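# Stack red on yellow, then violet on red

## Task

Build a three-cube tower: the red cube sits on the yellow cube and the violet cube sits on the red one. The tower must stay upright by itself, with neither hand gripping any cube.

## Robot and tools

Robot: two arms, left_arm and right_arm, each ending in a five-hinge-group robotic hand (left_arm carries a left hand, right_arm a right hand). Bases in the scene frame: left_arm at (-0.015, +0.340, +0.041) m, right_arm at (+0.016, -0.282, +0.030) m, both nearly unrotated. A two-camera stand sits behind the arms.

Scene frame: origin at table height, halfway between the nominal bases; +z up, +x forward over the table, +y toward the left_arm side. Image left/right is not the same as arm left/right. Reported end_effector_position (m) and end_effector_quat_wxyz are in this frame and may be off by a few cm, more at long reach.

Hand point axes (right hand): +z runs along straight fingers toward the tips, +y points out of the palm face (palm at y = -0.062), +x runs across the palm away from the thumb. On the left hand +x points toward the thumb instead. Straight fingertips reach about 0.139 m beyond the knuckles (knuckles at z = -0.017). A rigid mast near the wrist on the palm side (x +0.05 to +0.10, z -0.16 to -0.11, y up to +0.06; x sign flips for the left hand) can strike objects. Fingertips have rubber caps.

Tool execute_actions: argument actions is a list of actions; each action is a list of 1 to 15 rows, each row one control step of 1/30 s. If fewer than 15 rows are given, the final row repeats to fill 15. Each action lasts 0.5 s. Every row contains exactly 48 numbers in [-1, 1], covering both arms even if one stays still, in this order: left_arm dx, dy, dz, rx, ry, rz; then 16 left hand hinge numbers; left current_limit, speed; then right_arm dx, dy, dz, rx, ry, rz; 16 right hand hinge numbers; right current_limit, speed.

Arm numbers dx..rz are an offset, not a pose: they give the target relative to that arm's Hand target as it stood when the action began, expressed in that Hand target's own axes. All rows in one action are measured from that same starting target, not from the previous row; but each new action starts from the updated target, so sending the same offset again moves further. Scale: 1.0 equals 0.6 m of translation or 180 degrees; rx, ry, rz form a single rotation vector. Orientation commands get clipped to within 40 degrees of the measured orientation each step. The hand often rests short of its target (friction, weight, and an elbow that sags under load, so aim higher when carrying); an all-zero action re-requests the target, and a remaining gap can be sent as a fresh offset. To release a push against something, command back past the current hand point.

Hand numbers, in this fixed order: index_mcp, index_abd, index_pip, index_dip, middle_mcp, middle_abd, middle_pip, middle_dip, ring_mcp, ring_abd, ring_pip, ring_dip, thumb_cmc, thumb_axl, thumb_mcp, thumb_ipl. Each is an absolute goal angle scaled between the hinge stops, not an offset; a zero is a real goal. Moving toward -1 curls fingers toward the palm. Straight values: _mcp +0.75, _abd 0.00, _pip +0.58, _dip +0.70, thumb_cmc +0.71, thumb_axl +0.68, thumb_mcp +0.23, thumb_ipl +0.17. thumb_cmc toward -1 swings the thumb in front of the palm. current_limit maps -1..+1 to 0..550 mA per motor (floor 11 mA); speed sets goal travel at (speed+1)/2 of 8.5 rad/s. Initial values are +0.4 and -0.6; settings persist. To leave a hand unchanged, resend its hand_goal, hand_current_limit and hand_speed.

Argument cameras: list of names (cam_high, cam_left_wrist, cam_right_wrist, all 672x504), ["all"], or []. Omitted or null gives every image only when actions is empty. An unknown name invalidates the call.

Results: per-arm pose, Hand target (the last commanded, post-clip target that the next offset builds on), joint positions/velocities ("within noise" means at rest), joint torques (include the arm's own weight; numbers 3 and 4 wrap at ±28 N m), a few intermediate end_effector_position step readings, and per hand: hand_goal, hand_measured, hand_current_ma (positive pushes toward -1), hand_state per motor (moving, goal, blocked, overload). A grip holds only while the goal lies past the object surface; resending hand_goal keeps it, sending hand_measured loosens it. Joint ranges (rad): waist ±2.880, shoulder 0 to 3.142, elbow 0 to 3.019, wrist pitch -1.693 to 1.571, wrist yaw ±1.571, wrist roll ±2.094.

Tool zoom_image: camera (one of the three names) and region [x0, y0, x1, y1] in pixels from the top-left, at most 504 by 504, on a camera present in the newest images.

Tool finished_scene: scene = the current scene number. Call it only when the tower stands unaided and both hands are clear; it cannot be undone.

Cautions: don't drop cubes or open the hand while a cube moves; avoid slamming or hard pressing on the table or fixed items; nothing may end up off the table. Keep the two arms from touching or gripping each other. A motor drawing 495 mA or more for 5 s in total shuts down for 10 s; any arm stop discards hand commands sent meanwhile. Holding loads, long reach, or pushing against unreachable targets heats motors; a MOTOR HOT line warns near 85 °C, and at 100 °C the arm goes limp for 30 to 60 s or longer. The robot keeps its last command while you deliberate, and objects may occasionally be nudged by outside forces.

Each tool is called as name(argument=value, ...), one argument or row to a line, values as JSON.

## Session

execute_actions(
  actions=[],
)

Scene clock: 0.00 s.
left_arm: end_effector_position=(+0.5973, +0.0714, +0.3727) hand_goal=(+0.754, +0.000, +0.576, +0.696, +0.754, +0.000, +0.576, +0.696, +0.754, +0.000, +0.576, +0.696, +0.714, +0.678, +0.226, +0.168) hand_measured=(+0.754, +0.000, +0.576, +0.696, +0.754, +0.000, +0.576, +0.696, +0.754, +0.000, +0.576, +0.696, +0.714, +0.678, +0.226, +0.168) hand_current_ma=(+0, +0, +0, +0, +0, +0, +0, +0, +0, +0, +0, +0, +0, +0, +0, +0) hand_state=(goal, goal, goal, goal, goal, goal, goal, goal, goal, goal, goal, goal, goal, goal, goal, goal) hand_current_limit=0.40 hand_speed=-0.60 end_effector_quat_wxyz=(+0.533, +0.494, +0.595, -0.343) | right_arm: end_effector_position=(+0.2669, -0.3376, +0.1643) hand_goal=(+0.754, +0.000, +0.576, +0.696, +0.754, +0.000, +0.576, +0.696, +0.754, +0.000, +0.576, +0.696, +0.714, +0.678, +0.226, +0.168) hand_measured=(+0.754, +0.000, +0.576, +0.696, +0.754, +0.000, +0.576, +0.696, +0.754, +0.000, +0.576, +0.696, +0.714, +0.678, +0.226, +0.168) hand_current_ma=(+0, +0, +0, +0, +0, +0, +0, +0, +0, +0, +0, +0, +0, +0, +0, +0) hand_state=(goal, goal, goal, goal, goal, goal, goal, goal, goal, goal, goal, goal, goal, goal, goal, goal) hand_current_limit=0.40 hand_speed=-0.60 end_effector_quat_wxyz=(-0.205, +0.969, +0.043, +0.130)
Joint positions: left_arm=[-0.297 1.498 1.208 -0.061 0.961 -1.158] | right_arm=[-0.245 0.895 0.712 -1.228 -0.467 1.304]
Joint velocities: within noise
Joint torques (N m): no reading
Motor temperatures (°C): left_arm=[27 29 29 27 29 27] | right_arm=[25 29 31 29 25 27]
Heat: left arm: hottest shoulder 29 °C; right arm: hottest elbow 31 °C.
Hand target: left_arm +0.6030, +0.0698, +0.3846; +0.541, +0.496, +0.589, -0.339 | right_arm +0.2766, -0.3396, +0.1770; -0.202, +0.967, +0.047, +0.146

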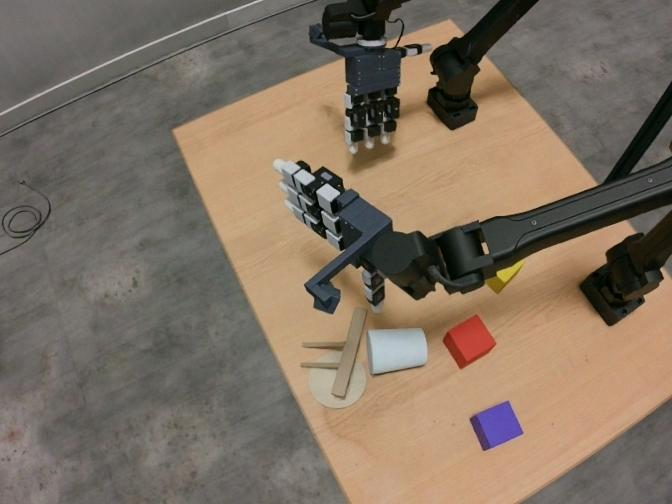

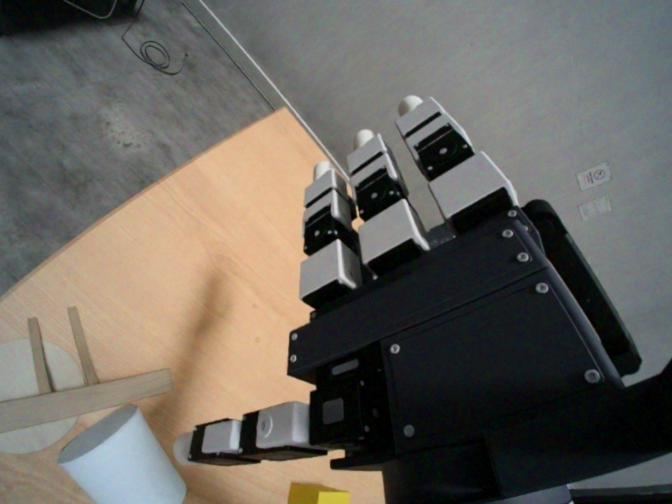

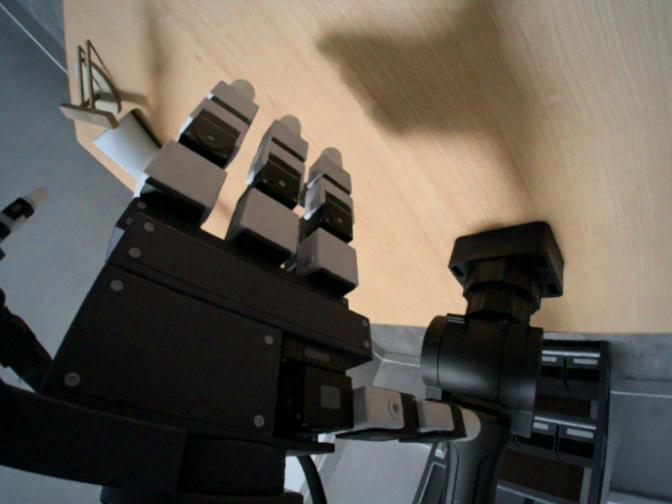

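zoom_image(
  camera="cam_high",
  region=[280, 220, 580, 470],
)

zoom_image(
  camera="cam_left_wrist",
  region=[0, 250, 400, 504],
)

Scaled by 1.680 from the camera's 672x504 image, which has a finer 960x720 frame.

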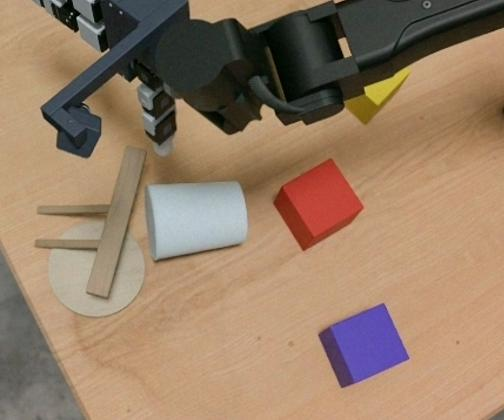

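Scaled by 1.260 from the camera's 672x504 image, which has a finer 960x720 frame.

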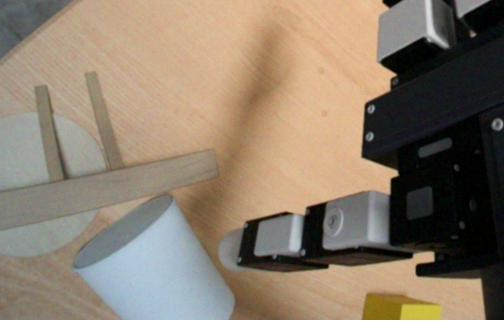

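zoom_image(
  camera="cam_high",
  region=[430, 300, 540, 460],
)

zoom_image(
  camera="cam_high",
  region=[400, 0, 672, 340],
)

Scaled by 3.150 from the camera's 672x504 image, which has a finer 960x720 frame.

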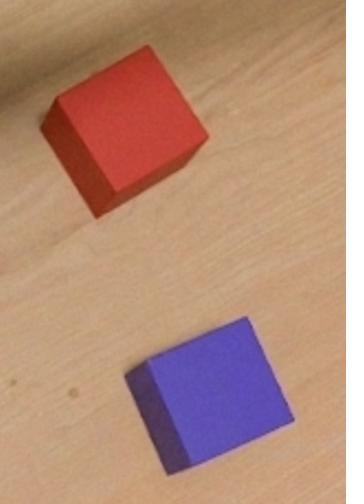

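Scaled by 1.482 from the camera's 672x504 image, which has a finer 960x720 frame.

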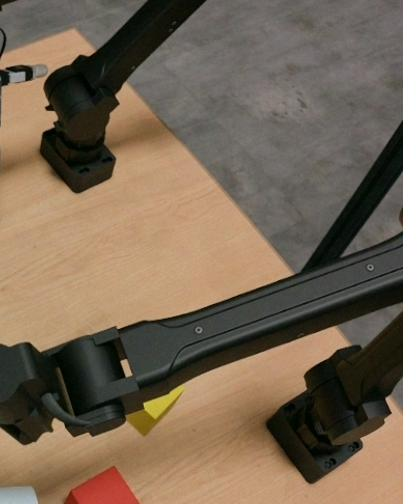

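execute_actions(
  actions=[
    [[0.052,-0.123,-0.185,0,0,0,0.754,0,0.576,0.696,0.754,0,0.576,0.696,0.754,0,0.576,0.696,0.714,0.678,0.226,0.168,0.4,-0.6,0,0,0,0,0,0,0.754,0,0.576,0.696,0.754,0,0.576,0.696,0.754,0,0.576,0.696,0.714,0.678,0.226,0.168,0.4,-0.6]],
    [[0.052,-0.123,-0.185,0,0,0,0.754,0,0.576,0.696,0.754,0,0.576,0.696,0.754,0,0.576,0.696,0.714,0.678,0.226,0.168,0.4,-0.6,0,0,0,0,0,0,0.754,0,0.576,0.696,0.754,0,0.576,0.696,0.754,0,0.576,0.696,0.714,0.678,0.226,0.168,0.4,-0.6]],
  ],
  cameras=["cam_high"],
)

Scene clock: 292.17 s.
left_arm: end_effector_position=(+0.3991, +0.2441, +0.3368) hand_goal=(+0.754, +0.000, +0.576, +0.696, +0.754, +0.000, +0.576, +0.696, +0.754, +0.000, +0.576, +0.696, +0.714, +0.678, +0.226, +0.168) hand_measured=(+0.754, +0.002, +0.576, +0.696, +0.754, +0.002, +0.576, +0.696, +0.754, +0.002, +0.576, +0.696, +0.714, +0.678, +0.226, +0.168) hand_current_ma=(+0, +0, +0, +0, +0, +0, +0, +0, +0, +0, +0, +0, +0, +0, +0, +0) hand_state=(goal, goal, goal, goal, goal, goal, goal, goal, goal, goal, goal, goal, goal, goal, goal, goal) hand_current_limit=0.40 hand_speed=-0.60 end_effector_quat_wxyz=(+0.548, +0.481, +0.590, -0.346) | right_arm: end_effector_position=(+0.2669, -0.3376, +0.1643) hand_goal=(+0.754, +0.000, +0.576, +0.696, +0.754, +0.000, +0.576, +0.696, +0.754, +0.000, +0.576, +0.696, +0.714, +0.678, +0.226, +0.168) hand_measured=(+0.752, +0.000, +0.576, +0.696, +0.752, +0.000, +0.576, +0.696, +0.752, +0.000, +0.576, +0.696, +0.712, +0.678, +0.224, +0.168) hand_current_ma=(-2, +0, +0, +0, -2, +0, +0, +0, -2, +0, +0, +0, -1, +0, -1, +0) hand_state=(goal, goal, goal, goal, goal, goal, goal, goal, goal, goal, goal, goal, goal, goal, goal, goal) hand_current_limit=0.40 hand_speed=-0.60 end_effector_quat_wxyz=(-0.205, +0.969, +0.043, +0.130)
Joint positions: left_arm=[0.111 0.939 0.695 -0.459 1.322 -0.763] | right_arm=[-0.245 0.895 0.712 -1.228 -0.467 1.304]
Joint torques (N m): left_arm=[0.44 -6.24 12.22 0.66 1 0.34] | right_arm=[1.85 -6.48 9.52 0.58 -0.45 -0.02]
Motor temperatures (°C): left_arm=[27 32 46 27 30 27] | right_arm=[25 29 39 29 26 27]
Heat: left arm: hottest elbow 46 °C; right arm: hottest elbow 39 °C.
Hand target: left_arm +0.4009, +0.2500, +0.3449; +0.541, +0.496, +0.589, -0.339 | right_arm +0.2766, -0.3396, +0.1770; -0.202, +0.967, +0.047, +0.146
Off the commanded pose: left_arm 0.010 m, 2 deg | right_arm 0.016 m, 2 deg.
Step readings (end_effector_position of left_arm | right_arm):
0: (+0.5973, +0.0714, +0.3727) | (+0.2669, -0.3376, +0.1643)
1: (+0.5968, +0.0711, +0.3726) | (+0.2669, -0.3376, +0.1643)
2: (+0.5941, +0.0730, +0.3710) | (+0.2669, -0.3376, +0.1643)
4: (+0.5737, +0.0832, +0.3611) | (+0.2669, -0.3376, +0.1643)
8: (+0.5284, +0.1214, +0.3447) | (+0.2669, -0.3376, +0.1643)
15: (+0.5074, +0.1537, +0.3694) | (+0.2669, -0.3376, +0.1643)
16: (+0.5052, +0.1541, +0.3708) | (+0.2669, -0.3376, +0.1643)
17: (+0.5007, +0.1573, +0.3700) | (+0.2669, -0.3376, +0.1643)
19: (+0.4772, +0.1682, +0.3590) | (+0.2669, -0.3376, +0.1643)
23: (+0.4327, +0.2104, +0.3346) | (+0.2669, -0.3376, +0.1643)
30: (+0.4056, +0.2414, +0.3414) | (+0.2669, -0.3376, +0.1643)
Images, in order (width x height): cam_high 672x504.

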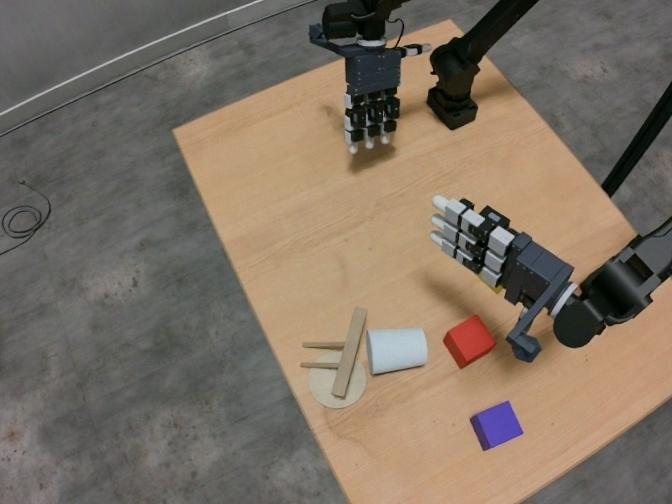

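execute_actions(
  actions=[
    [[0,0,0,0.0256,0.0259,-0.1735,0.452,-0.08,0.022,0.435,0.452,0.08,0.022,0.435,0.754,0,0.576,0.696,-0.686,0.678,0.337,0.059,0.4,-0.6,0,0,0,0,0,0,0.754,0,0.576,0.696,0.754,0,0.576,0.696,0.754,0,0.576,0.696,0.714,0.678,0.226,0.168,0.4,-0.6]],
    [[0,0,0,0.0256,0.0259,-0.1735,0.452,-0.08,0.022,0.435,0.452,0.08,0.022,0.435,0.754,0,0.576,0.696,-0.686,0.678,0.337,0.059,0.4,-0.6,0,0,0,0,0,0,0.754,0,0.576,0.696,0.754,0,0.576,0.696,0.754,0,0.576,0.696,0.714,0.678,0.226,0.168,0.4,-0.6]],
    [[0,0,0,0.0256,0.0259,-0.1735,0.452,-0.08,0.022,0.435,0.452,0.08,0.022,0.435,0.754,0,0.576,0.696,-0.686,0.678,0.337,0.059,0.4,-0.6,0,0,0,0,0,0,0.754,0,0.576,0.696,0.754,0,0.576,0.696,0.754,0,0.576,0.696,0.714,0.678,0.226,0.168,0.4,-0.6]],
  ],
  cameras=["all"],
)

Scene clock: 306.17 s.
left_arm: end_effector_position=(+0.3898, +0.2458, +0.3321) hand_goal=(+0.452, -0.080, +0.022, +0.436, +0.452, +0.080, +0.022, +0.436, +0.754, +0.000, +0.576, +0.696, -0.686, +0.678, +0.338, +0.060) hand_measured=(+0.446, -0.076, +0.024, +0.438, +0.446, +0.082, +0.024, +0.440, +0.746, +0.002, +0.576, +0.696, -0.682, +0.678, +0.334, +0.062) hand_current_ma=(-1, +0, +0, +0, -1, +0, +0, +0, -1, +0, +0, +0, +0, +0, +0, +0) hand_state=(goal, goal, goal, goal, goal, goal, goal, goal, goal, goal, goal, goal, goal, goal, goal, goal) hand_current_limit=0.40 hand_speed=-0.60 end_effector_quat_wxyz=(+0.028, -0.031, +0.787, -0.616) | right_arm: end_effector_position=(+0.2669, -0.3376, +0.1643) hand_goal=(+0.754, +0.000, +0.576, +0.696, +0.754, +0.000, +0.576, +0.696, +0.754, +0.000, +0.576, +0.696, +0.714, +0.678, +0.226, +0.168) hand_measured=(+0.752, +0.000, +0.576, +0.696, +0.752, +0.000, +0.576, +0.696, +0.752, +0.000, +0.576, +0.696, +0.712, +0.678, +0.224, +0.168) hand_current_ma=(-2, +0, +0, +0, -2, +0, +0, +0, -2, +0, +0, +0, -1, +0, -1, +0) hand_state=(goal, goal, goal, goal, goal, goal, goal, goal, goal, goal, goal, goal, goal, goal, goal, goal) hand_current_limit=0.40 hand_speed=-0.60 end_effector_quat_wxyz=(-0.205, +0.969, +0.043, +0.130)
Joint positions: left_arm=[0.111 1.47 1.402 -1.694 1.324 -1.368] | right_arm=[-0.245 0.895 0.712 -1.228 -0.467 1.304]
Joint torques (N m): left_arm=[-0.21 -13.1 14.23 -0.85 1.09 -0.03] | right_arm=[1.61 -6.77 9.61 0.5 -0.43 -0.02]
Heat: left arm: hottest elbow 48 °C; right arm: hottest elbow 39 °C.
Hand target: left_arm +0.4008, +0.2500, +0.3448; +0.000, +0.000, +0.777, -0.629 | right_arm +0.2766, -0.3396, +0.1770; -0.202, +0.967, +0.047, +0.146
Off the commanded pose: left_arm 0.017 m, 5 deg | right_arm 0.016 m, 2 deg.
joint sent to its limit (left arm) — joint 4 (wrist pitch), lower limit. The joint targets are off in orientation, not in position.
Step readings (end_effector_position of left_arm | right_arm):
0: (+0.3991, +0.2441, +0.3368) | (+0.2669, -0.3376, +0.1643)
1: (+0.3986, +0.2441, +0.3358) | (+0.2669, -0.3376, +0.1643)
2: (+0.3964, +0.2439, +0.3319) | (+0.2669, -0.3376, +0.1643)
4: (+0.3889, +0.2435, +0.3220) | (+0.2669, -0.3376, +0.1643)
8: (+0.3846, +0.2445, +0.3265) | (+0.2669, -0.3376, +0.1643)
15: (+0.3893, +0.2464, +0.3337) | (+0.2669, -0.3376, +0.1643)
16: (+0.3885, +0.2463, +0.3316) | (+0.2669, -0.3376, +0.1643)
17: (+0.3863, +0.2461, +0.3285) | (+0.2669, -0.3376, +0.1643)
19: (+0.3845, +0.2462, +0.3255) | (+0.2669, -0.3376, +0.1643)
23: (+0.3938, +0.2477, +0.3322) | (+0.2669, -0.3376, +0.1643)
30: (+0.3882, +0.2470, +0.3318) | (+0.2669, -0.3376, +0.1643)
31: (+0.3866, +0.2468, +0.3314) | (+0.2669, -0.3376, +0.1643)
32: (+0.3843, +0.2464, +0.3318) | (+0.2669, -0.3376, +0.1643)
34: (+0.3843, +0.2451, +0.3367) | (+0.2669, -0.3376, +0.1643)
38: (+0.3981, +0.2458, +0.3402) | (+0.2669, -0.3376, +0.1643)
45: (+0.3923, +0.2461, +0.3291) | (+0.2669, -0.3376, +0.1643)

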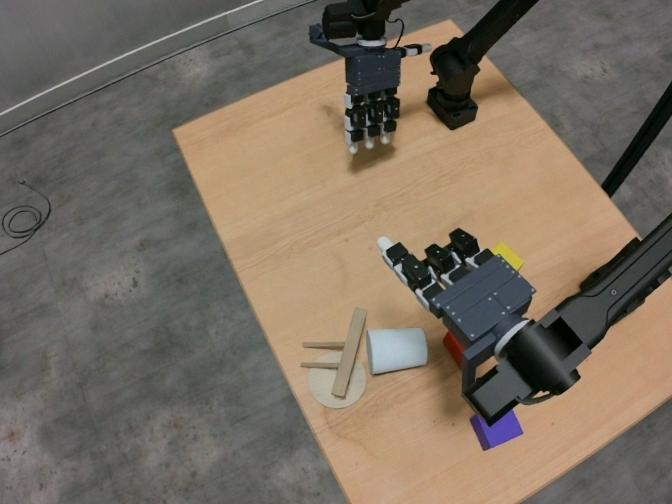

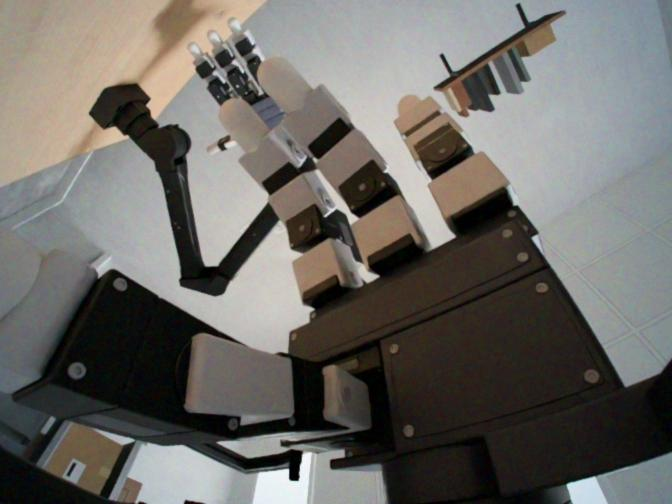

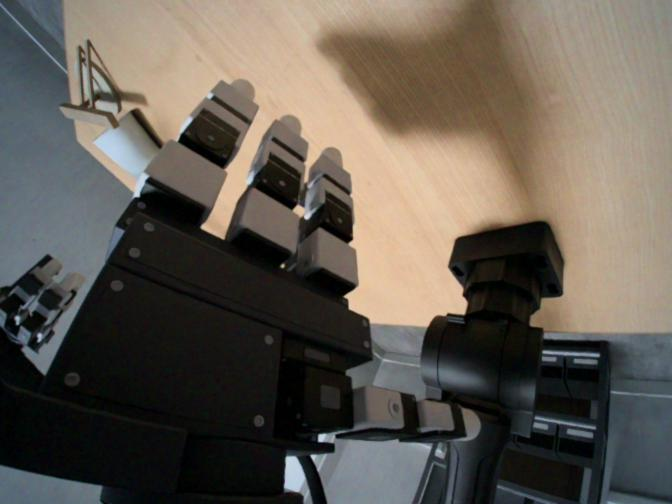

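execute_actions(
  actions=[
    [[0.0635,0.12,0.0185,0,0,0,0.452,-0.08,0.022,0.435,0.452,0.08,0.022,0.435,0.754,0,0.576,0.696,-0.686,0.678,0.337,0.059,0.4,-0.6,0,0,0,0,0,0,0.754,0,0.576,0.696,0.754,0,0.576,0.696,0.754,0,0.576,0.696,0.714,0.678,0.226,0.168,0.4,-0.6]],
    [[0.0635,0.12,0.0185,0,0,0,0.452,-0.08,0.022,0.435,0.452,0.08,0.022,0.435,0.754,0,0.576,0.696,-0.686,0.678,0.337,0.059,0.4,-0.6,0,0,0,0,0,0,0.754,0,0.576,0.696,0.754,0,0.576,0.696,0.754,0,0.576,0.696,0.714,0.678,0.226,0.168,0.4,-0.6]],
  ],
  cameras=["cam_high","cam_left_wrist"],
)

zoom_image(
  camera="cam_high",
  region=[350, 200, 600, 460],
)

Scene clock: 325.43 s.
left_arm: end_effector_position=(+0.3225, +0.2532, +0.2046) hand_goal=(+0.452, -0.080, +0.022, +0.436, +0.452, +0.080, +0.022, +0.436, +0.754, +0.000, +0.576, +0.696, -0.686, +0.678, +0.338, +0.060) hand_measured=(+0.446, -0.078, +0.024, +0.438, +0.446, +0.082, +0.024, +0.440, +0.746, +0.002, +0.576, +0.696, -0.686, +0.678, +0.334, +0.062) hand_current_ma=(-1, +0, +0, +0, -1, +0, +0, +0, -1, +0, +0, +0, +0, +0, +0, +0) hand_state=(goal, goal, goal, goal, goal, goal, goal, goal, goal, goal, goal, goal, goal, goal, goal, goal) hand_current_limit=0.40 hand_speed=-0.60 end_effector_quat_wxyz=(+0.012, +0.000, +0.786, -0.618) | right_arm: end_effector_position=(+0.2669, -0.3376, +0.1643) hand_goal=(+0.754, +0.000, +0.576, +0.696, +0.754, +0.000, +0.576, +0.696, +0.754, +0.000, +0.576, +0.696, +0.714, +0.678, +0.226, +0.168) hand_measured=(+0.752, +0.000, +0.576, +0.696, +0.752, +0.000, +0.576, +0.696, +0.752, +0.000, +0.576, +0.696, +0.712, +0.678, +0.224, +0.168) hand_current_ma=(-2, +0, +0, +0, -2, +0, +0, +0, -2, +0, +0, +0, -1, +0, -1, +0) hand_state=(goal, goal, goal, goal, goal, goal, goal, goal, goal, goal, goal, goal, goal, goal, goal, goal) hand_current_limit=0.40 hand_speed=-0.60 end_effector_quat_wxyz=(-0.205, +0.969, +0.043, +0.130)
Joint positions: left_arm=[0.151 1.481 1.039 -1.693 1.288 -0.967] | right_arm=[-0.245 0.895 0.712 -1.228 -0.467 1.304]
Joint torques (N m): left_arm=[0.38 -10.52 8.39 -1.46 1.05 0.23] | right_arm=[1.61 -6.53 9.66 0.54 -0.44 -0.01]
Heat: left arm: hottest elbow 50 °C; right arm: hottest elbow 39 °C.
Hand target: left_arm +0.3245, +0.2582, +0.1994; +0.000, +0.000, +0.777, -0.629 | right_arm +0.2766, -0.3396, +0.1770; -0.202, +0.967, +0.047, +0.146
Off the commanded pose: left_arm 0.008 m, 2 deg | right_arm 0.016 m, 2 deg.
joint sent to its limit (left arm) — joint 4 (wrist pitch), lower limit. The joint targets still meet the commanded pose.
Step readings (end_effector_position of left_arm | right_arm):
0: (+0.3898, +0.2458, +0.3321) | (+0.2669, -0.3376, +0.1643)
1: (+0.3898, +0.2458, +0.3321) | (+0.2669, -0.3376, +0.1643)
2: (+0.3897, +0.2459, +0.3306) | (+0.2669, -0.3376, +0.1643)
4: (+0.3851, +0.2456, +0.3218) | (+0.2669, -0.3376, +0.1643)
8: (+0.3641, +0.2465, +0.2864) | (+0.2669, -0.3376, +0.1643)
15: (+0.3594, +0.2475, +0.2743) | (+0.2669, -0.3376, +0.1643)
16: (+0.3595, +0.2477, +0.2737) | (+0.2669, -0.3376, +0.1643)
17: (+0.3582, +0.2479, +0.2706) | (+0.2669, -0.3376, +0.1643)
19: (+0.3485, +0.2483, +0.2566) | (+0.2669, -0.3376, +0.1643)
23: (+0.3191, +0.2501, +0.2181) | (+0.2669, -0.3376, +0.1643)
30: (+0.3198, +0.2528, +0.2053) | (+0.2669, -0.3376, +0.1643)
Images, in order (width x height): cam_high 672x504, cam_left_wrist 672x504.

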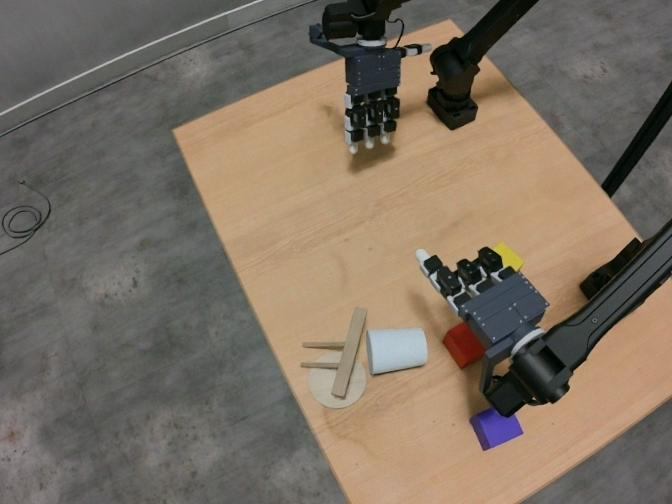

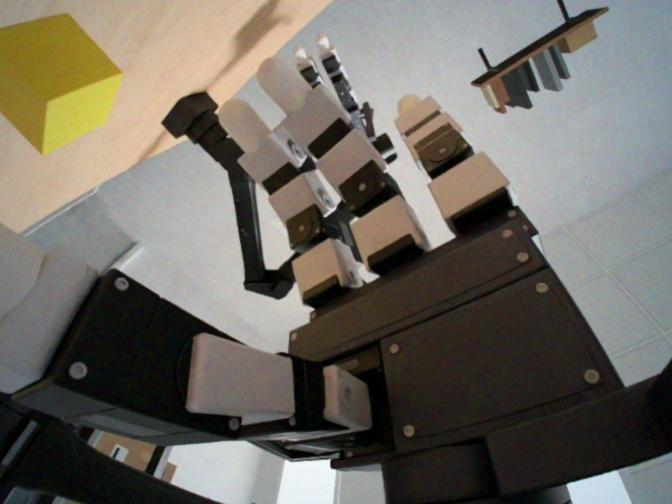

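Scaled by 1.938 from the camera's 672x504 image, which has a finer 960x720 frame.

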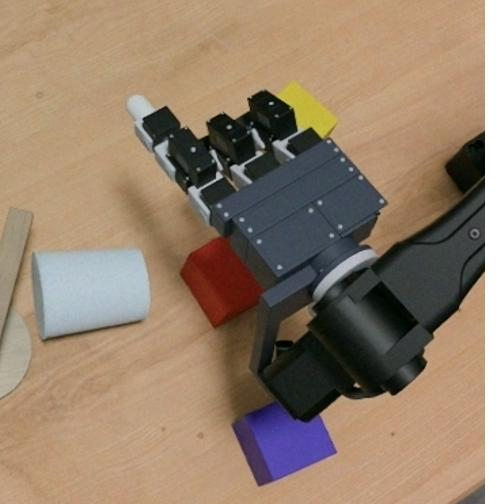

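execute_actions(
  actions=[
    [[0.0,0.132,0.0195,0,0,0,0.452,-0.08,0.022,0.435,0.452,0.08,0.022,0.435,0.754,0,0.576,0.696,-0.686,0.678,0.337,0.059,0.4,-0.6,0,0,0,0,0,0,0.754,0,0.576,0.696,0.754,0,0.576,0.696,0.754,0,0.576,0.696,0.714,0.678,0.226,0.168,0.4,-0.6]],
  ],
  cameras=["cam_high","cam_left_wrist"],
)

Scene clock: 346.60 s.
left_arm: end_effector_position=(+0.3165, +0.2578, +0.1232) hand_goal=(+0.452, -0.080, +0.022, +0.436, +0.452, +0.080, +0.022, +0.436, +0.754, +0.000, +0.576, +0.696, -0.686, +0.678, +0.338, +0.060) hand_measured=(+0.446, -0.078, +0.024, +0.438, +0.446, +0.082, +0.024, +0.440, +0.746, +0.002, +0.576, +0.696, -0.686, +0.678, +0.334, +0.062) hand_current_ma=(-1, +0, +0, +0, -1, +0, +0, +0, -1, +0, +0, +0, +0, +0, +0, +0) hand_state=(goal, goal, goal, goal, goal, goal, goal, goal, goal, goal, goal, goal, goal, goal, goal, goal) hand_current_limit=0.40 hand_speed=-0.60 end_effector_quat_wxyz=(-0.008, +0.000, +0.777, -0.629) | right_arm: end_effector_position=(+0.2669, -0.3376, +0.1643) hand_goal=(+0.754, +0.000, +0.576, +0.696, +0.754, +0.000, +0.576, +0.696, +0.754, +0.000, +0.576, +0.696, +0.714, +0.678, +0.226, +0.168) hand_measured=(+0.752, +0.000, +0.576, +0.696, +0.752, +0.000, +0.576, +0.696, +0.752, +0.000, +0.576, +0.696, +0.712, +0.678, +0.224, +0.168) hand_current_ma=(-2, +0, +0, +0, -2, +0, +0, +0, -2, +0, +0, +0, -1, +0, -1, +0) hand_state=(goal, goal, goal, goal, goal, goal, goal, goal, goal, goal, goal, goal, goal, goal, goal, goal) hand_current_limit=0.40 hand_speed=-0.60 end_effector_quat_wxyz=(-0.205, +0.969, +0.043, +0.130)
Joint positions: left_arm=[0.171 1.661 0.959 -1.631 1.278 -0.8] | right_arm=[-0.245 0.895 0.712 -1.228 -0.467 1.304]
Joint torques (N m): left_arm=[0.44 -11.93 7.65 -1.22 0.89 0.24] | right_arm=[1.44 -6.53 9.65 0.5 -0.41 0.01]
Heat: left arm: hottest elbow 46 °C; right arm: hottest elbow 39 °C.
Hand target: left_arm +0.3246, +0.2633, +0.1195; +0.000, +0.000, +0.777, -0.629 | right_arm +0.2766, -0.3396, +0.1770; -0.202, +0.967, +0.047, +0.146
Off the commanded pose: left_arm 0.010 m, 1 deg | right_arm 0.016 m, 2 deg.
Step readings (end_effector_position of left_arm | right_arm):
0: (+0.3225, +0.2532, +0.2046) | (+0.2669, -0.3376, +0.1643)
1: (+0.3227, +0.2532, +0.2044) | (+0.2669, -0.3376, +0.1643)
2: (+0.3229, +0.2534, +0.2021) | (+0.2669, -0.3376, +0.1643)
4: (+0.3227, +0.2544, +0.1906) | (+0.2669, -0.3376, +0.1643)
8: (+0.3141, +0.2570, +0.1500) | (+0.2669, -0.3376, +0.1643)
15: (+0.3144, +0.2577, +0.1238) | (+0.2669, -0.3376, +0.1643)
Images, in order (width x height): cam_high 672x504, cam_left_wrist 672x504.

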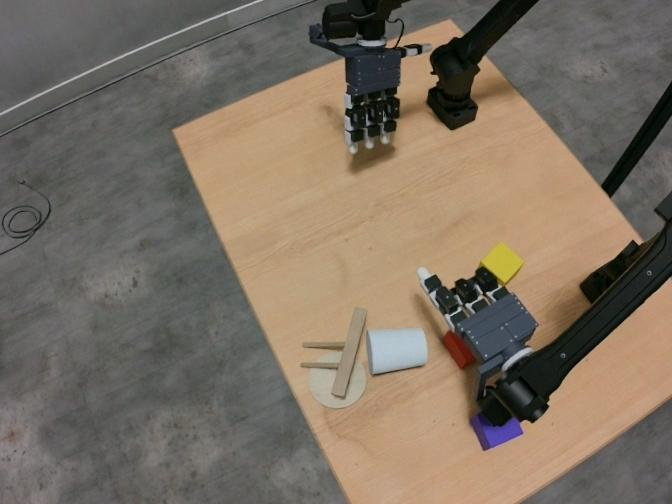

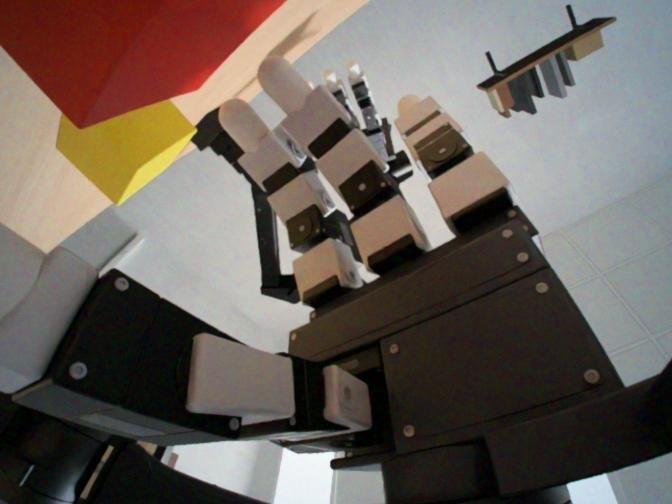

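zoom_image(
  camera="cam_high",
  region=[400, 230, 600, 460],
)

Scaled by 2.191 from the camera's 672x504 image, which has a finer 960x720 frame.

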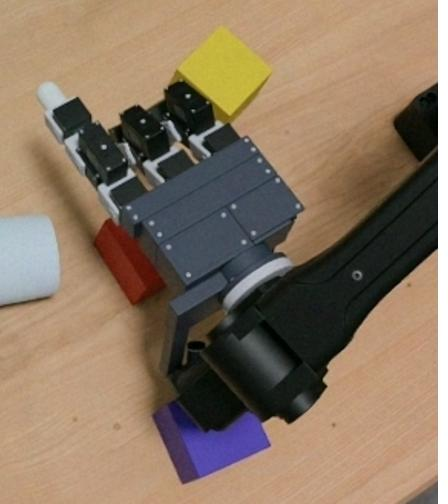

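execute_actions(
  actions=[
    [[-0.0075,-0.0014,0.0065,0,0.0435,0.0092,0.452,-0.08,0.022,0.435,0.452,0.08,0.022,0.435,0.754,0,0.576,0.696,-0.686,0.678,0.337,0.059,0.4,-0.6,0,0,0,0,0,0,0.754,0,0.576,0.696,0.754,0,0.576,0.696,0.754,0,0.576,0.696,0.714,0.678,0.226,0.168,0.4,-0.6]],
    [[0,0.065,0.0139,0,0,0,0.452,-0.08,0.022,0.435,0.452,0.08,0.022,0.435,0.754,0,0.576,0.696,-0.686,0.678,0.337,0.059,0.4,-0.6,0,0,0,0,0,0,0.754,0,0.576,0.696,0.754,0,0.576,0.696,0.754,0,0.576,0.696,0.714,0.678,0.226,0.168,0.4,-0.6]],
  ],
  cameras=["cam_high","cam_left_wrist"],
)

zoom_image(
  camera="cam_high",
  region=[400, 230, 600, 460],
)

Scene clock: 377.77 s.
left_arm: end_effector_position=(+0.3241, +0.2596, +0.0831) hand_goal=(+0.452, -0.080, +0.022, +0.436, +0.452, +0.080, +0.022, +0.436, +0.754, +0.000, +0.576, +0.696, -0.686, +0.678, +0.338, +0.060) hand_measured=(+0.444, -0.078, +0.024, +0.438, +0.444, +0.082, +0.024, +0.438, +0.744, +0.002, +0.576, +0.696, -0.686, +0.678, +0.334, +0.062) hand_current_ma=(-1, +0, +0, +0, -1, +0, +0, +0, -2, +0, +0, +0, +0, +0, +0, +0) hand_state=(goal, goal, goal, goal, goal, goal, goal, goal, goal, goal, goal, goal, goal, goal, goal, goal) hand_current_limit=0.40 hand_speed=-0.60 end_effector_quat_wxyz=(-0.041, +0.048, +0.778, -0.625) | right_arm: end_effector_position=(+0.2669, -0.3376, +0.1643) hand_goal=(+0.754, +0.000, +0.576, +0.696, +0.754, +0.000, +0.576, +0.696, +0.754, +0.000, +0.576, +0.696, +0.714, +0.678, +0.226, +0.168) hand_measured=(+0.752, +0.000, +0.576, +0.696, +0.752, +0.000, +0.576, +0.696, +0.752, +0.000, +0.576, +0.696, +0.712, +0.678, +0.224, +0.168) hand_current_ma=(-2, +0, +0, +0, -2, +0, +0, +0, -2, +0, +0, +0, -1, +0, -1, +0) hand_state=(goal, goal, goal, goal, goal, goal, goal, goal, goal, goal, goal, goal, goal, goal, goal, goal) hand_current_limit=0.40 hand_speed=-0.60 end_effector_quat_wxyz=(-0.205, +0.969, +0.043, +0.130)
Joint positions: left_arm=[0.151 1.817 1.017 -1.698 1.202 -0.614] | right_arm=[-0.245 0.895 0.712 -1.228 -0.467 1.304]
Joint torques (N m): left_arm=[-0.79 -13.51 6.8 -1.83 0.59 0.22] | right_arm=[1.55 -6.36 9.61 0.59 -0.44 -0.04]
Heat: left arm: hottest elbow 43 °C; right arm: hottest elbow 39 °C.
Hand target: left_arm +0.3292, +0.2593, +0.0796; -0.044, +0.054, +0.775, -0.628 | right_arm +0.2766, -0.3396, +0.1770; -0.202, +0.967, +0.047, +0.146
Off the commanded pose: left_arm 0.006 m, 1 deg | right_arm 0.016 m, 2 deg.
joint sent to its limit (left arm) — joint 4 (wrist pitch), lower limit. The joint targets still meet the commanded pose.
Step readings (end_effector_position of left_arm | right_arm):
0: (+0.3166, +0.2578, +0.1232) | (+0.2669, -0.3376, +0.1643)
1: (+0.3165, +0.2579, +0.1231) | (+0.2669, -0.3376, +0.1643)
2: (+0.3154, +0.2591, +0.1220) | (+0.2669, -0.3376, +0.1643)
4: (+0.3129, +0.2617, +0.1207) | (+0.2669, -0.3376, +0.1643)
8: (+0.3162, +0.2626, +0.1196) | (+0.2669, -0.3376, +0.1643)
15: (+0.3180, +0.2607, +0.1197) | (+0.2669, -0.3376, +0.1643)
16: (+0.3181, +0.2607, +0.1194) | (+0.2669, -0.3376, +0.1643)
17: (+0.3184, +0.2607, +0.1183) | (+0.2669, -0.3376, +0.1643)
19: (+0.3197, +0.2605, +0.1124) | (+0.2669, -0.3376, +0.1643)
23: (+0.3257, +0.2607, +0.1002) | (+0.2669, -0.3376, +0.1643)
30: (+0.3238, +0.2596, +0.0840) | (+0.2669, -0.3376, +0.1643)
Images, in order (width x height): cam_high 672x504, cam_left_wrist 672x504.

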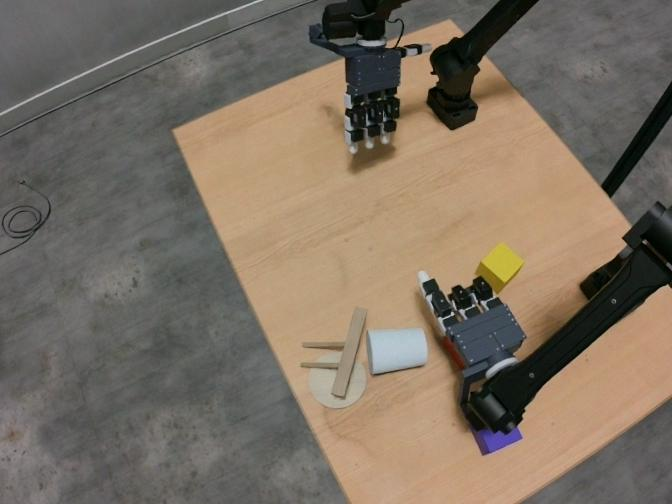

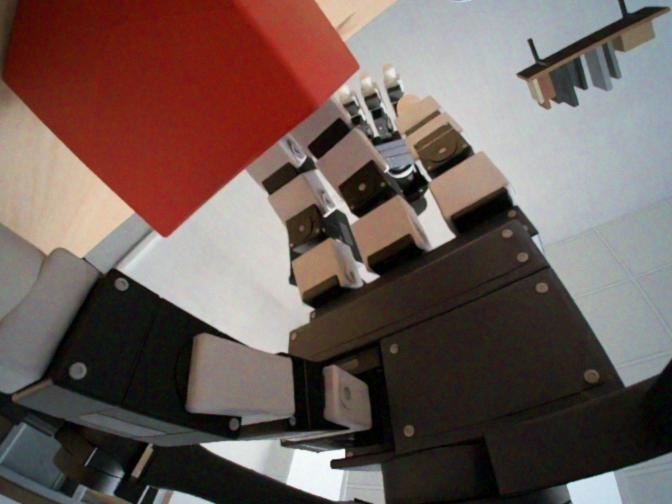

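Scaled by 2.191 from the camera's 672x504 image, which has a finer 960x720 frame.

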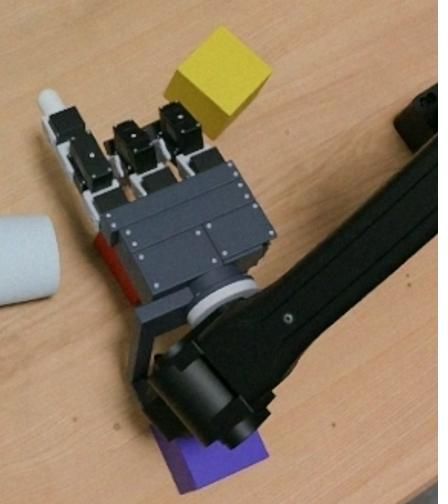

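execute_actions(
  actions=[
    [[0.0008,0.0092,0.021,0,0,0,0.452,-0.08,0.022,0.435,0.452,0.08,0.022,0.435,0.754,0,0.576,0.696,-0.686,0.678,0.337,0.059,0.4,-0.6,0,0,0,0,0,0,0.754,0,0.576,0.696,0.754,0,0.576,0.696,0.754,0,0.576,0.696,0.714,0.678,0.226,0.168,0.4,-0.6]],
  ],
  cameras=["cam_high","cam_left_wrist"],
)

zoom_image(
  camera="cam_high",
  region=[400, 230, 600, 460],
)

Scene clock: 391.90 s.
left_arm: end_effector_position=(+0.3284, +0.2531, +0.0809) hand_goal=(+0.452, -0.080, +0.022, +0.436, +0.452, +0.080, +0.022, +0.436, +0.754, +0.000, +0.576, +0.696, -0.686, +0.678, +0.338, +0.060) hand_measured=(+0.444, -0.078, +0.024, +0.438, +0.444, +0.082, +0.024, +0.438, +0.744, +0.002, +0.576, +0.696, -0.686, +0.678, +0.334, +0.062) hand_current_ma=(-1, +0, +0, +0, -1, +0, +0, +0, -2, +0, +0, +0, +0, +0, +0, +0) hand_state=(goal, goal, goal, goal, goal, goal, goal, goal, goal, goal, goal, goal, goal, goal, goal, goal) hand_current_limit=0.40 hand_speed=-0.60 end_effector_quat_wxyz=(-0.033, +0.057, +0.777, -0.626) | right_arm: end_effector_position=(+0.2669, -0.3376, +0.1643) hand_goal=(+0.754, +0.000, +0.576, +0.696, +0.754, +0.000, +0.576, +0.696, +0.754, +0.000, +0.576, +0.696, +0.714, +0.678, +0.226, +0.168) hand_measured=(+0.752, +0.000, +0.576, +0.696, +0.752, +0.000, +0.576, +0.696, +0.752, +0.000, +0.576, +0.696, +0.712, +0.678, +0.224, +0.168) hand_current_ma=(-2, +0, +0, +0, -2, +0, +0, +0, -2, +0, +0, +0, -1, +0, -1, +0) hand_state=(goal, goal, goal, goal, goal, goal, goal, goal, goal, goal, goal, goal, goal, goal, goal, goal) hand_current_limit=0.40 hand_speed=-0.60 end_effector_quat_wxyz=(-0.205, +0.969, +0.043, +0.130)
Joint positions: left_arm=[0.135 1.819 1.017 -1.675 1.216 -0.613] | right_arm=[-0.245 0.895 0.712 -1.228 -0.467 1.304]
Joint torques (N m): left_arm=[-1.38 -12.75 5.61 -1.35 0.85 0.07] | right_arm=[1.26 -6.36 9.65 0.42 -0.43 0.01]
Motor temperatures (°C): left_arm=[27 31 41 27 31 27] | right_arm=[25 29 39 29 26 27]
Heat: left arm: hottest elbow 41 °C; right arm: hottest elbow 39 °C.
Hand target: left_arm +0.3271, +0.2482, +0.0716; -0.044, +0.055, +0.775, -0.628 | right_arm +0.2766, -0.3396, +0.1770; -0.202, +0.967, +0.047, +0.146
Off the commanded pose: left_arm 0.011 m, 1 deg | right_arm 0.016 m, 2 deg.
Step readings (end_effector_position of left_arm | right_arm):
0: (+0.3242, +0.2596, +0.0831) | (+0.2669, -0.3376, +0.1643)
1: (+0.3242, +0.2596, +0.0831) | (+0.2669, -0.3376, +0.1643)
2: (+0.3243, +0.2594, +0.0831) | (+0.2669, -0.3376, +0.1643)
4: (+0.3255, +0.2575, +0.0830) | (+0.2669, -0.3376, +0.1643)
8: (+0.3277, +0.2550, +0.0821) | (+0.2669, -0.3376, +0.1643)
15: (+0.3283, +0.2530, +0.0810) | (+0.2669, -0.3376, +0.1643)
Images, in order (width x height): cam_high 672x504, cam_left_wrist 672x504.

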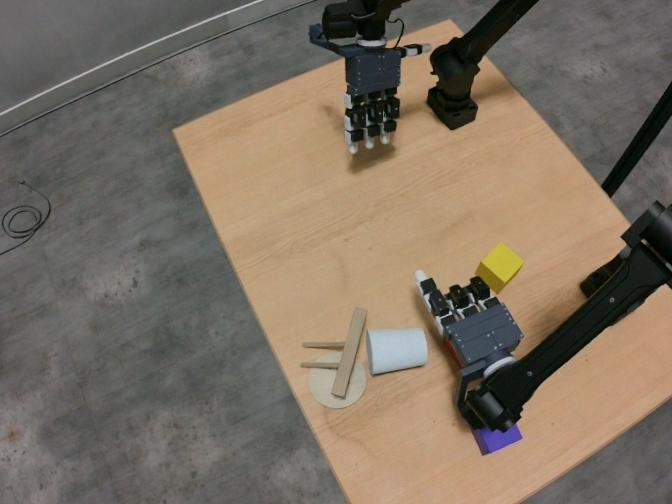

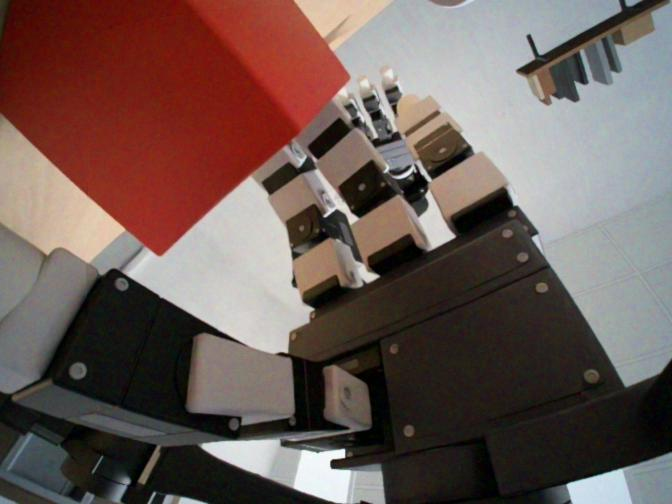

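Scaled by 2.191 from the camera's 672x504 image, which has a finer 960x720 frame.

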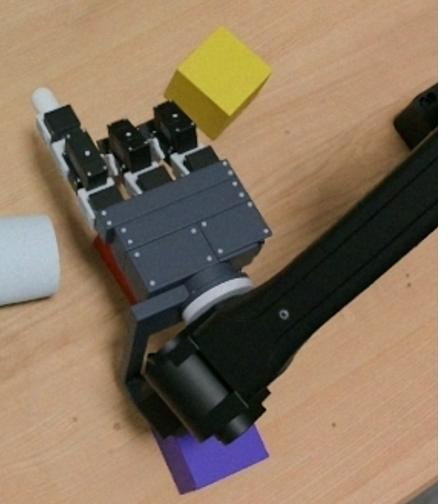

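execute_actions(
  actions=[
    [[0,0,0,0,0,0,0.178,-0.08,0.022,0.435,0.178,0.08,0.022,0.435,0.754,0,0.576,0.696,-0.686,0.678,0.167,0.0,0.0,-0.8,0,0,0,0,0,0,0.754,0,0.576,0.696,0.754,0,0.576,0.696,0.754,0,0.576,0.696,0.714,0.678,0.226,0.168,0.4,-0.6]],
    [[0,0,0,0,0,0,0.05,-0.08,0.022,0.435,0.05,0.08,0.022,0.435,0.754,0,0.576,0.696,-0.686,0.678,0.0,0.0,0.0,-0.8,0,0,0,0,0,0,0.754,0,0.576,0.696,0.754,0,0.576,0.696,0.754,0,0.576,0.696,0.714,0.678,0.226,0.168,0.4,-0.6]],
  ],
  cameras=["cam_high","cam_left_wrist"],
)

Scene clock: 410.87 s.
left_arm: end_effector_position=(+0.3289, +0.2519, +0.0817) hand_goal=(+0.050, -0.080, +0.022, +0.436, +0.050, +0.080, +0.022, +0.436, +0.754, +0.000, +0.576, +0.696, -0.686, +0.678, +0.000, +0.000) hand_measured=(+0.144, -0.076, +0.046, +0.444, +0.140, +0.080, +0.044, +0.444, +0.744, +0.002, +0.576, +0.696, -0.686, +0.678, +0.164, +0.028) hand_current_ma=(+145, +0, +9, +1, +133, +0, +7, +1, -2, +0, +0, +0, +0, +0, +275, +20) hand_state=(blocked, goal, blocked, goal, blocked, goal, blocked, goal, goal, goal, goal, goal, goal, goal, blocked, blocked) hand_current_limit=0.00 hand_speed=-0.80 end_effector_quat_wxyz=(-0.033, +0.053, +0.776, -0.628) | right_arm: end_effector_position=(+0.2669, -0.3376, +0.1643) hand_goal=(+0.754, +0.000, +0.576, +0.696, +0.754, +0.000, +0.576, +0.696, +0.754, +0.000, +0.576, +0.696, +0.714, +0.678, +0.226, +0.168) hand_measured=(+0.752, +0.000, +0.576, +0.696, +0.752, +0.000, +0.576, +0.696, +0.752, +0.000, +0.576, +0.696, +0.712, +0.678, +0.224, +0.168) hand_current_ma=(-2, +0, +0, +0, -2, +0, +0, +0, -2, +0, +0, +0, -1, +0, -1, +0) hand_state=(goal, goal, goal, goal, goal, goal, goal, goal, goal, goal, goal, goal, goal, goal, goal, goal) hand_current_limit=0.40 hand_speed=-0.60 end_effector_quat_wxyz=(-0.205, +0.969, +0.043, +0.130)
Joint positions: left_arm=[0.134 1.819 1.017 -1.675 1.224 -0.619] | right_arm=[-0.245 0.895 0.712 -1.228 -0.467 1.304]
Joint torques (N m): left_arm=[-1.38 -12.81 5.64 -1.28 0.51 0.12] | right_arm=[1.55 -6.65 9.55 0.51 -0.42 0]
Heat: left arm: hottest elbow 39 °C; right arm: hottest elbow 39 °C.
Hand target: left_arm +0.3271, +0.2482, +0.0716; -0.044, +0.054, +0.775, -0.628 | right_arm +0.2766, -0.3396, +0.1770; -0.202, +0.967, +0.047, +0.146
Off the commanded pose: left_arm 0.011 m, 1 deg | right_arm 0.016 m, 2 deg.
Step readings (end_effector_position of left_arm | right_arm):
0: (+0.3284, +0.2531, +0.0809) | (+0.2669, -0.3376, +0.1643)
1: (+0.3284, +0.2531, +0.0809) | (+0.2669, -0.3376, +0.1643)
2: (+0.3285, +0.2530, +0.0810) | (+0.2669, -0.3376, +0.1643)
4: (+0.3285, +0.2530, +0.0810) | (+0.2669, -0.3376, +0.1643)
8: (+0.3285, +0.2530, +0.0810) | (+0.2669, -0.3376, +0.1643)
15: (+0.3286, +0.2525, +0.0811) | (+0.2669, -0.3376, +0.1643)
16: (+0.3286, +0.2525, +0.0811) | (+0.2669, -0.3376, +0.1643)
17: (+0.3286, +0.2524, +0.0811) | (+0.2669, -0.3376, +0.1643)
19: (+0.3288, +0.2522, +0.0813) | (+0.2669, -0.3376, +0.1643)
23: (+0.3289, +0.2519, +0.0817) | (+0.2669, -0.3376, +0.1643)
30: (+0.3289, +0.2519, +0.0817) | (+0.2669, -0.3376, +0.1643)
Images, in order (width x height): cam_high 672x504, cam_left_wrist 672x504.

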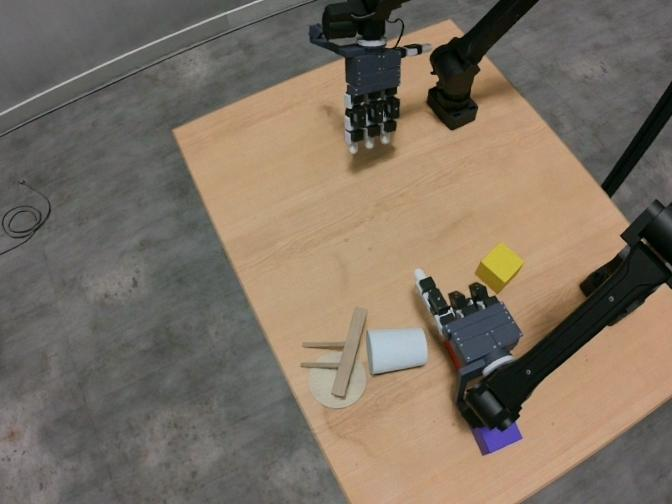

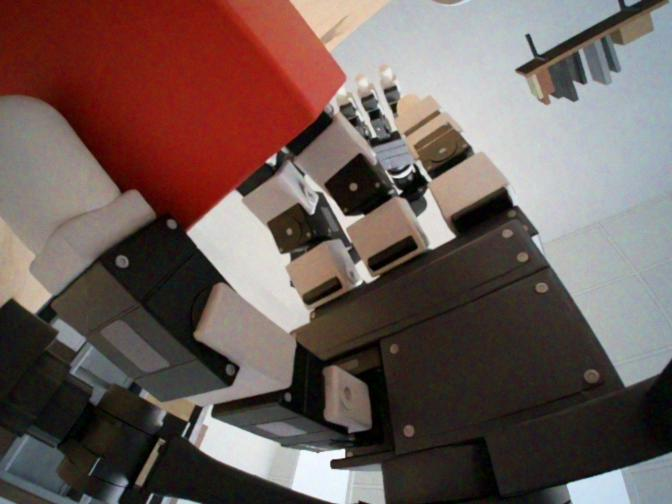

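execute_actions(
  actions=[
    [[0,-0.08,-0.017,0,0,0,0.05,-0.08,0.022,0.435,0.05,0.08,0.022,0.435,0.754,0,0.576,0.696,-0.686,0.678,0.0,0.0,0.0,-0.8,0,0,0,0,0,0,0.754,0,0.576,0.696,0.754,0,0.576,0.696,0.754,0,0.576,0.696,0.714,0.678,0.226,0.168,0.4,-0.6]],
    [[0,-0.13,-0.0277,0,0,0,0.05,-0.08,0.022,0.435,0.05,0.08,0.022,0.435,0.754,0,0.576,0.696,-0.686,0.678,0.0,0.0,0.0,-0.8,0,0,0,0,0,0,0.754,0,0.576,0.696,0.754,0,0.576,0.696,0.754,0,0.576,0.696,0.714,0.678,0.226,0.168,0.4,-0.6]],
  ],
  cameras=["cam_high","cam_left_wrist"],
)

Scene clock: 419.63 s.
left_arm: end_effector_position=(+0.3167, +0.2498, +0.1878) hand_goal=(+0.050, -0.080, +0.022, +0.436, +0.050, +0.080, +0.022, +0.436, +0.754, +0.000, +0.576, +0.696, -0.686, +0.678, +0.000, +0.000) hand_measured=(+0.138, -0.076, +0.050, +0.448, +0.128, +0.078, +0.056, +0.456, +0.744, +0.002, +0.576, +0.696, -0.688, +0.678, +0.164, +0.030) hand_current_ma=(+127, +0, +12, +3, +100, +0, +17, +7, -2, +0, +0, +0, +0, +0, +275, +24) hand_state=(blocked, goal, blocked, goal, blocked, goal, blocked, blocked, goal, goal, goal, goal, goal, goal, blocked, blocked) hand_current_limit=0.00 hand_speed=-0.80 end_effector_quat_wxyz=(-0.016, +0.025, +0.800, -0.599) | right_arm: end_effector_position=(+0.2669, -0.3376, +0.1643) hand_goal=(+0.754, +0.000, +0.576, +0.696, +0.754, +0.000, +0.576, +0.696, +0.754, +0.000, +0.576, +0.696, +0.714, +0.678, +0.226, +0.168) hand_measured=(+0.752, +0.000, +0.576, +0.696, +0.752, +0.000, +0.576, +0.696, +0.752, +0.000, +0.576, +0.696, +0.712, +0.678, +0.224, +0.168) hand_current_ma=(-2, +0, +0, +0, -2, +0, +0, +0, -2, +0, +0, +0, -1, +0, -1, +0) hand_state=(goal, goal, goal, goal, goal, goal, goal, goal, goal, goal, goal, goal, goal, goal, goal, goal) hand_current_limit=0.40 hand_speed=-0.60 end_effector_quat_wxyz=(-0.205, +0.969, +0.043, +0.130)
Joint positions: left_arm=[0.118 1.511 1.04 -1.69 1.225 -0.948] | right_arm=[-0.245 0.895 0.712 -1.228 -0.467 1.304]
Joint torques (N m): left_arm=[-1.2 -12.86 11.43 -1.66 1.11 -0.05] | right_arm=[2.08 -6.59 9.63 0.54 -0.44 0]
Heat: left arm: hottest elbow 39 °C; right arm: hottest elbow 40 °C.
Hand target: left_arm +0.3271, +0.2483, +0.2004; -0.044, +0.054, +0.775, -0.628 | right_arm +0.2766, -0.3396, +0.1770; -0.202, +0.967, +0.047, +0.146
Off the commanded pose: left_arm 0.016 m, 6 deg | right_arm 0.016 m, 2 deg.
joint sent to its limit (left arm) — joint 4 (wrist pitch), lower limit. The joint targets are off in orientation, not in position.
Step readings (end_effector_position of left_arm | right_arm):
0: (+0.3289, +0.2519, +0.0817) | (+0.2669, -0.3376, +0.1643)
1: (+0.3288, +0.2519, +0.0818) | (+0.2669, -0.3376, +0.1643)
2: (+0.3286, +0.2517, +0.0821) | (+0.2669, -0.3376, +0.1643)
4: (+0.3276, +0.2515, +0.0844) | (+0.2669, -0.3376, +0.1643)
8: (+0.3270, +0.2513, +0.0963) | (+0.2669, -0.3376, +0.1643)
15: (+0.3261, +0.2515, +0.1102) | (+0.2669, -0.3376, +0.1643)
16: (+0.3258, +0.2515, +0.1104) | (+0.2669, -0.3376, +0.1643)
17: (+0.3250, +0.2515, +0.1118) | (+0.2669, -0.3376, +0.1643)
19: (+0.3228, +0.2514, +0.1211) | (+0.2669, -0.3376, +0.1643)
23: (+0.3201, +0.2495, +0.1557) | (+0.2669, -0.3376, +0.1643)
30: (+0.3198, +0.2498, +0.1871) | (+0.2669, -0.3376, +0.1643)
Images, in order (width x height): cam_high 672x504, cam_left_wrist 672x504.

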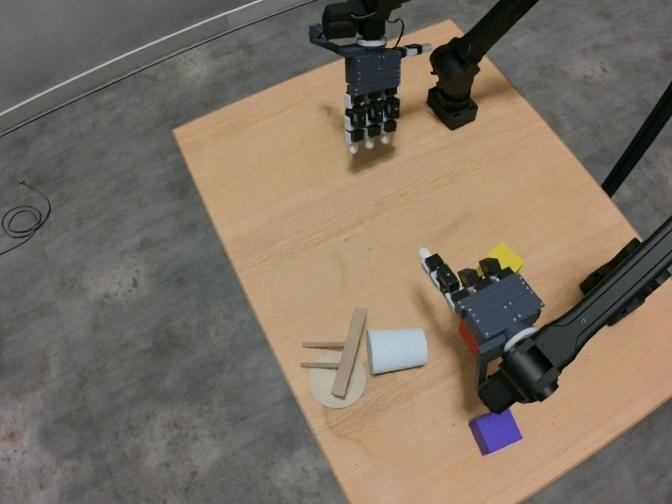

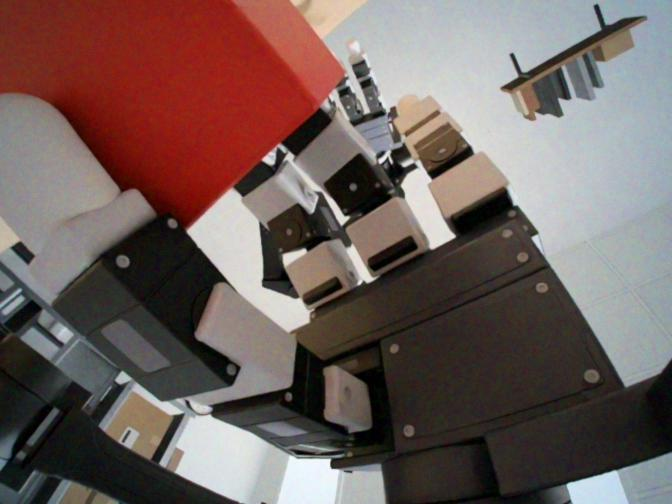

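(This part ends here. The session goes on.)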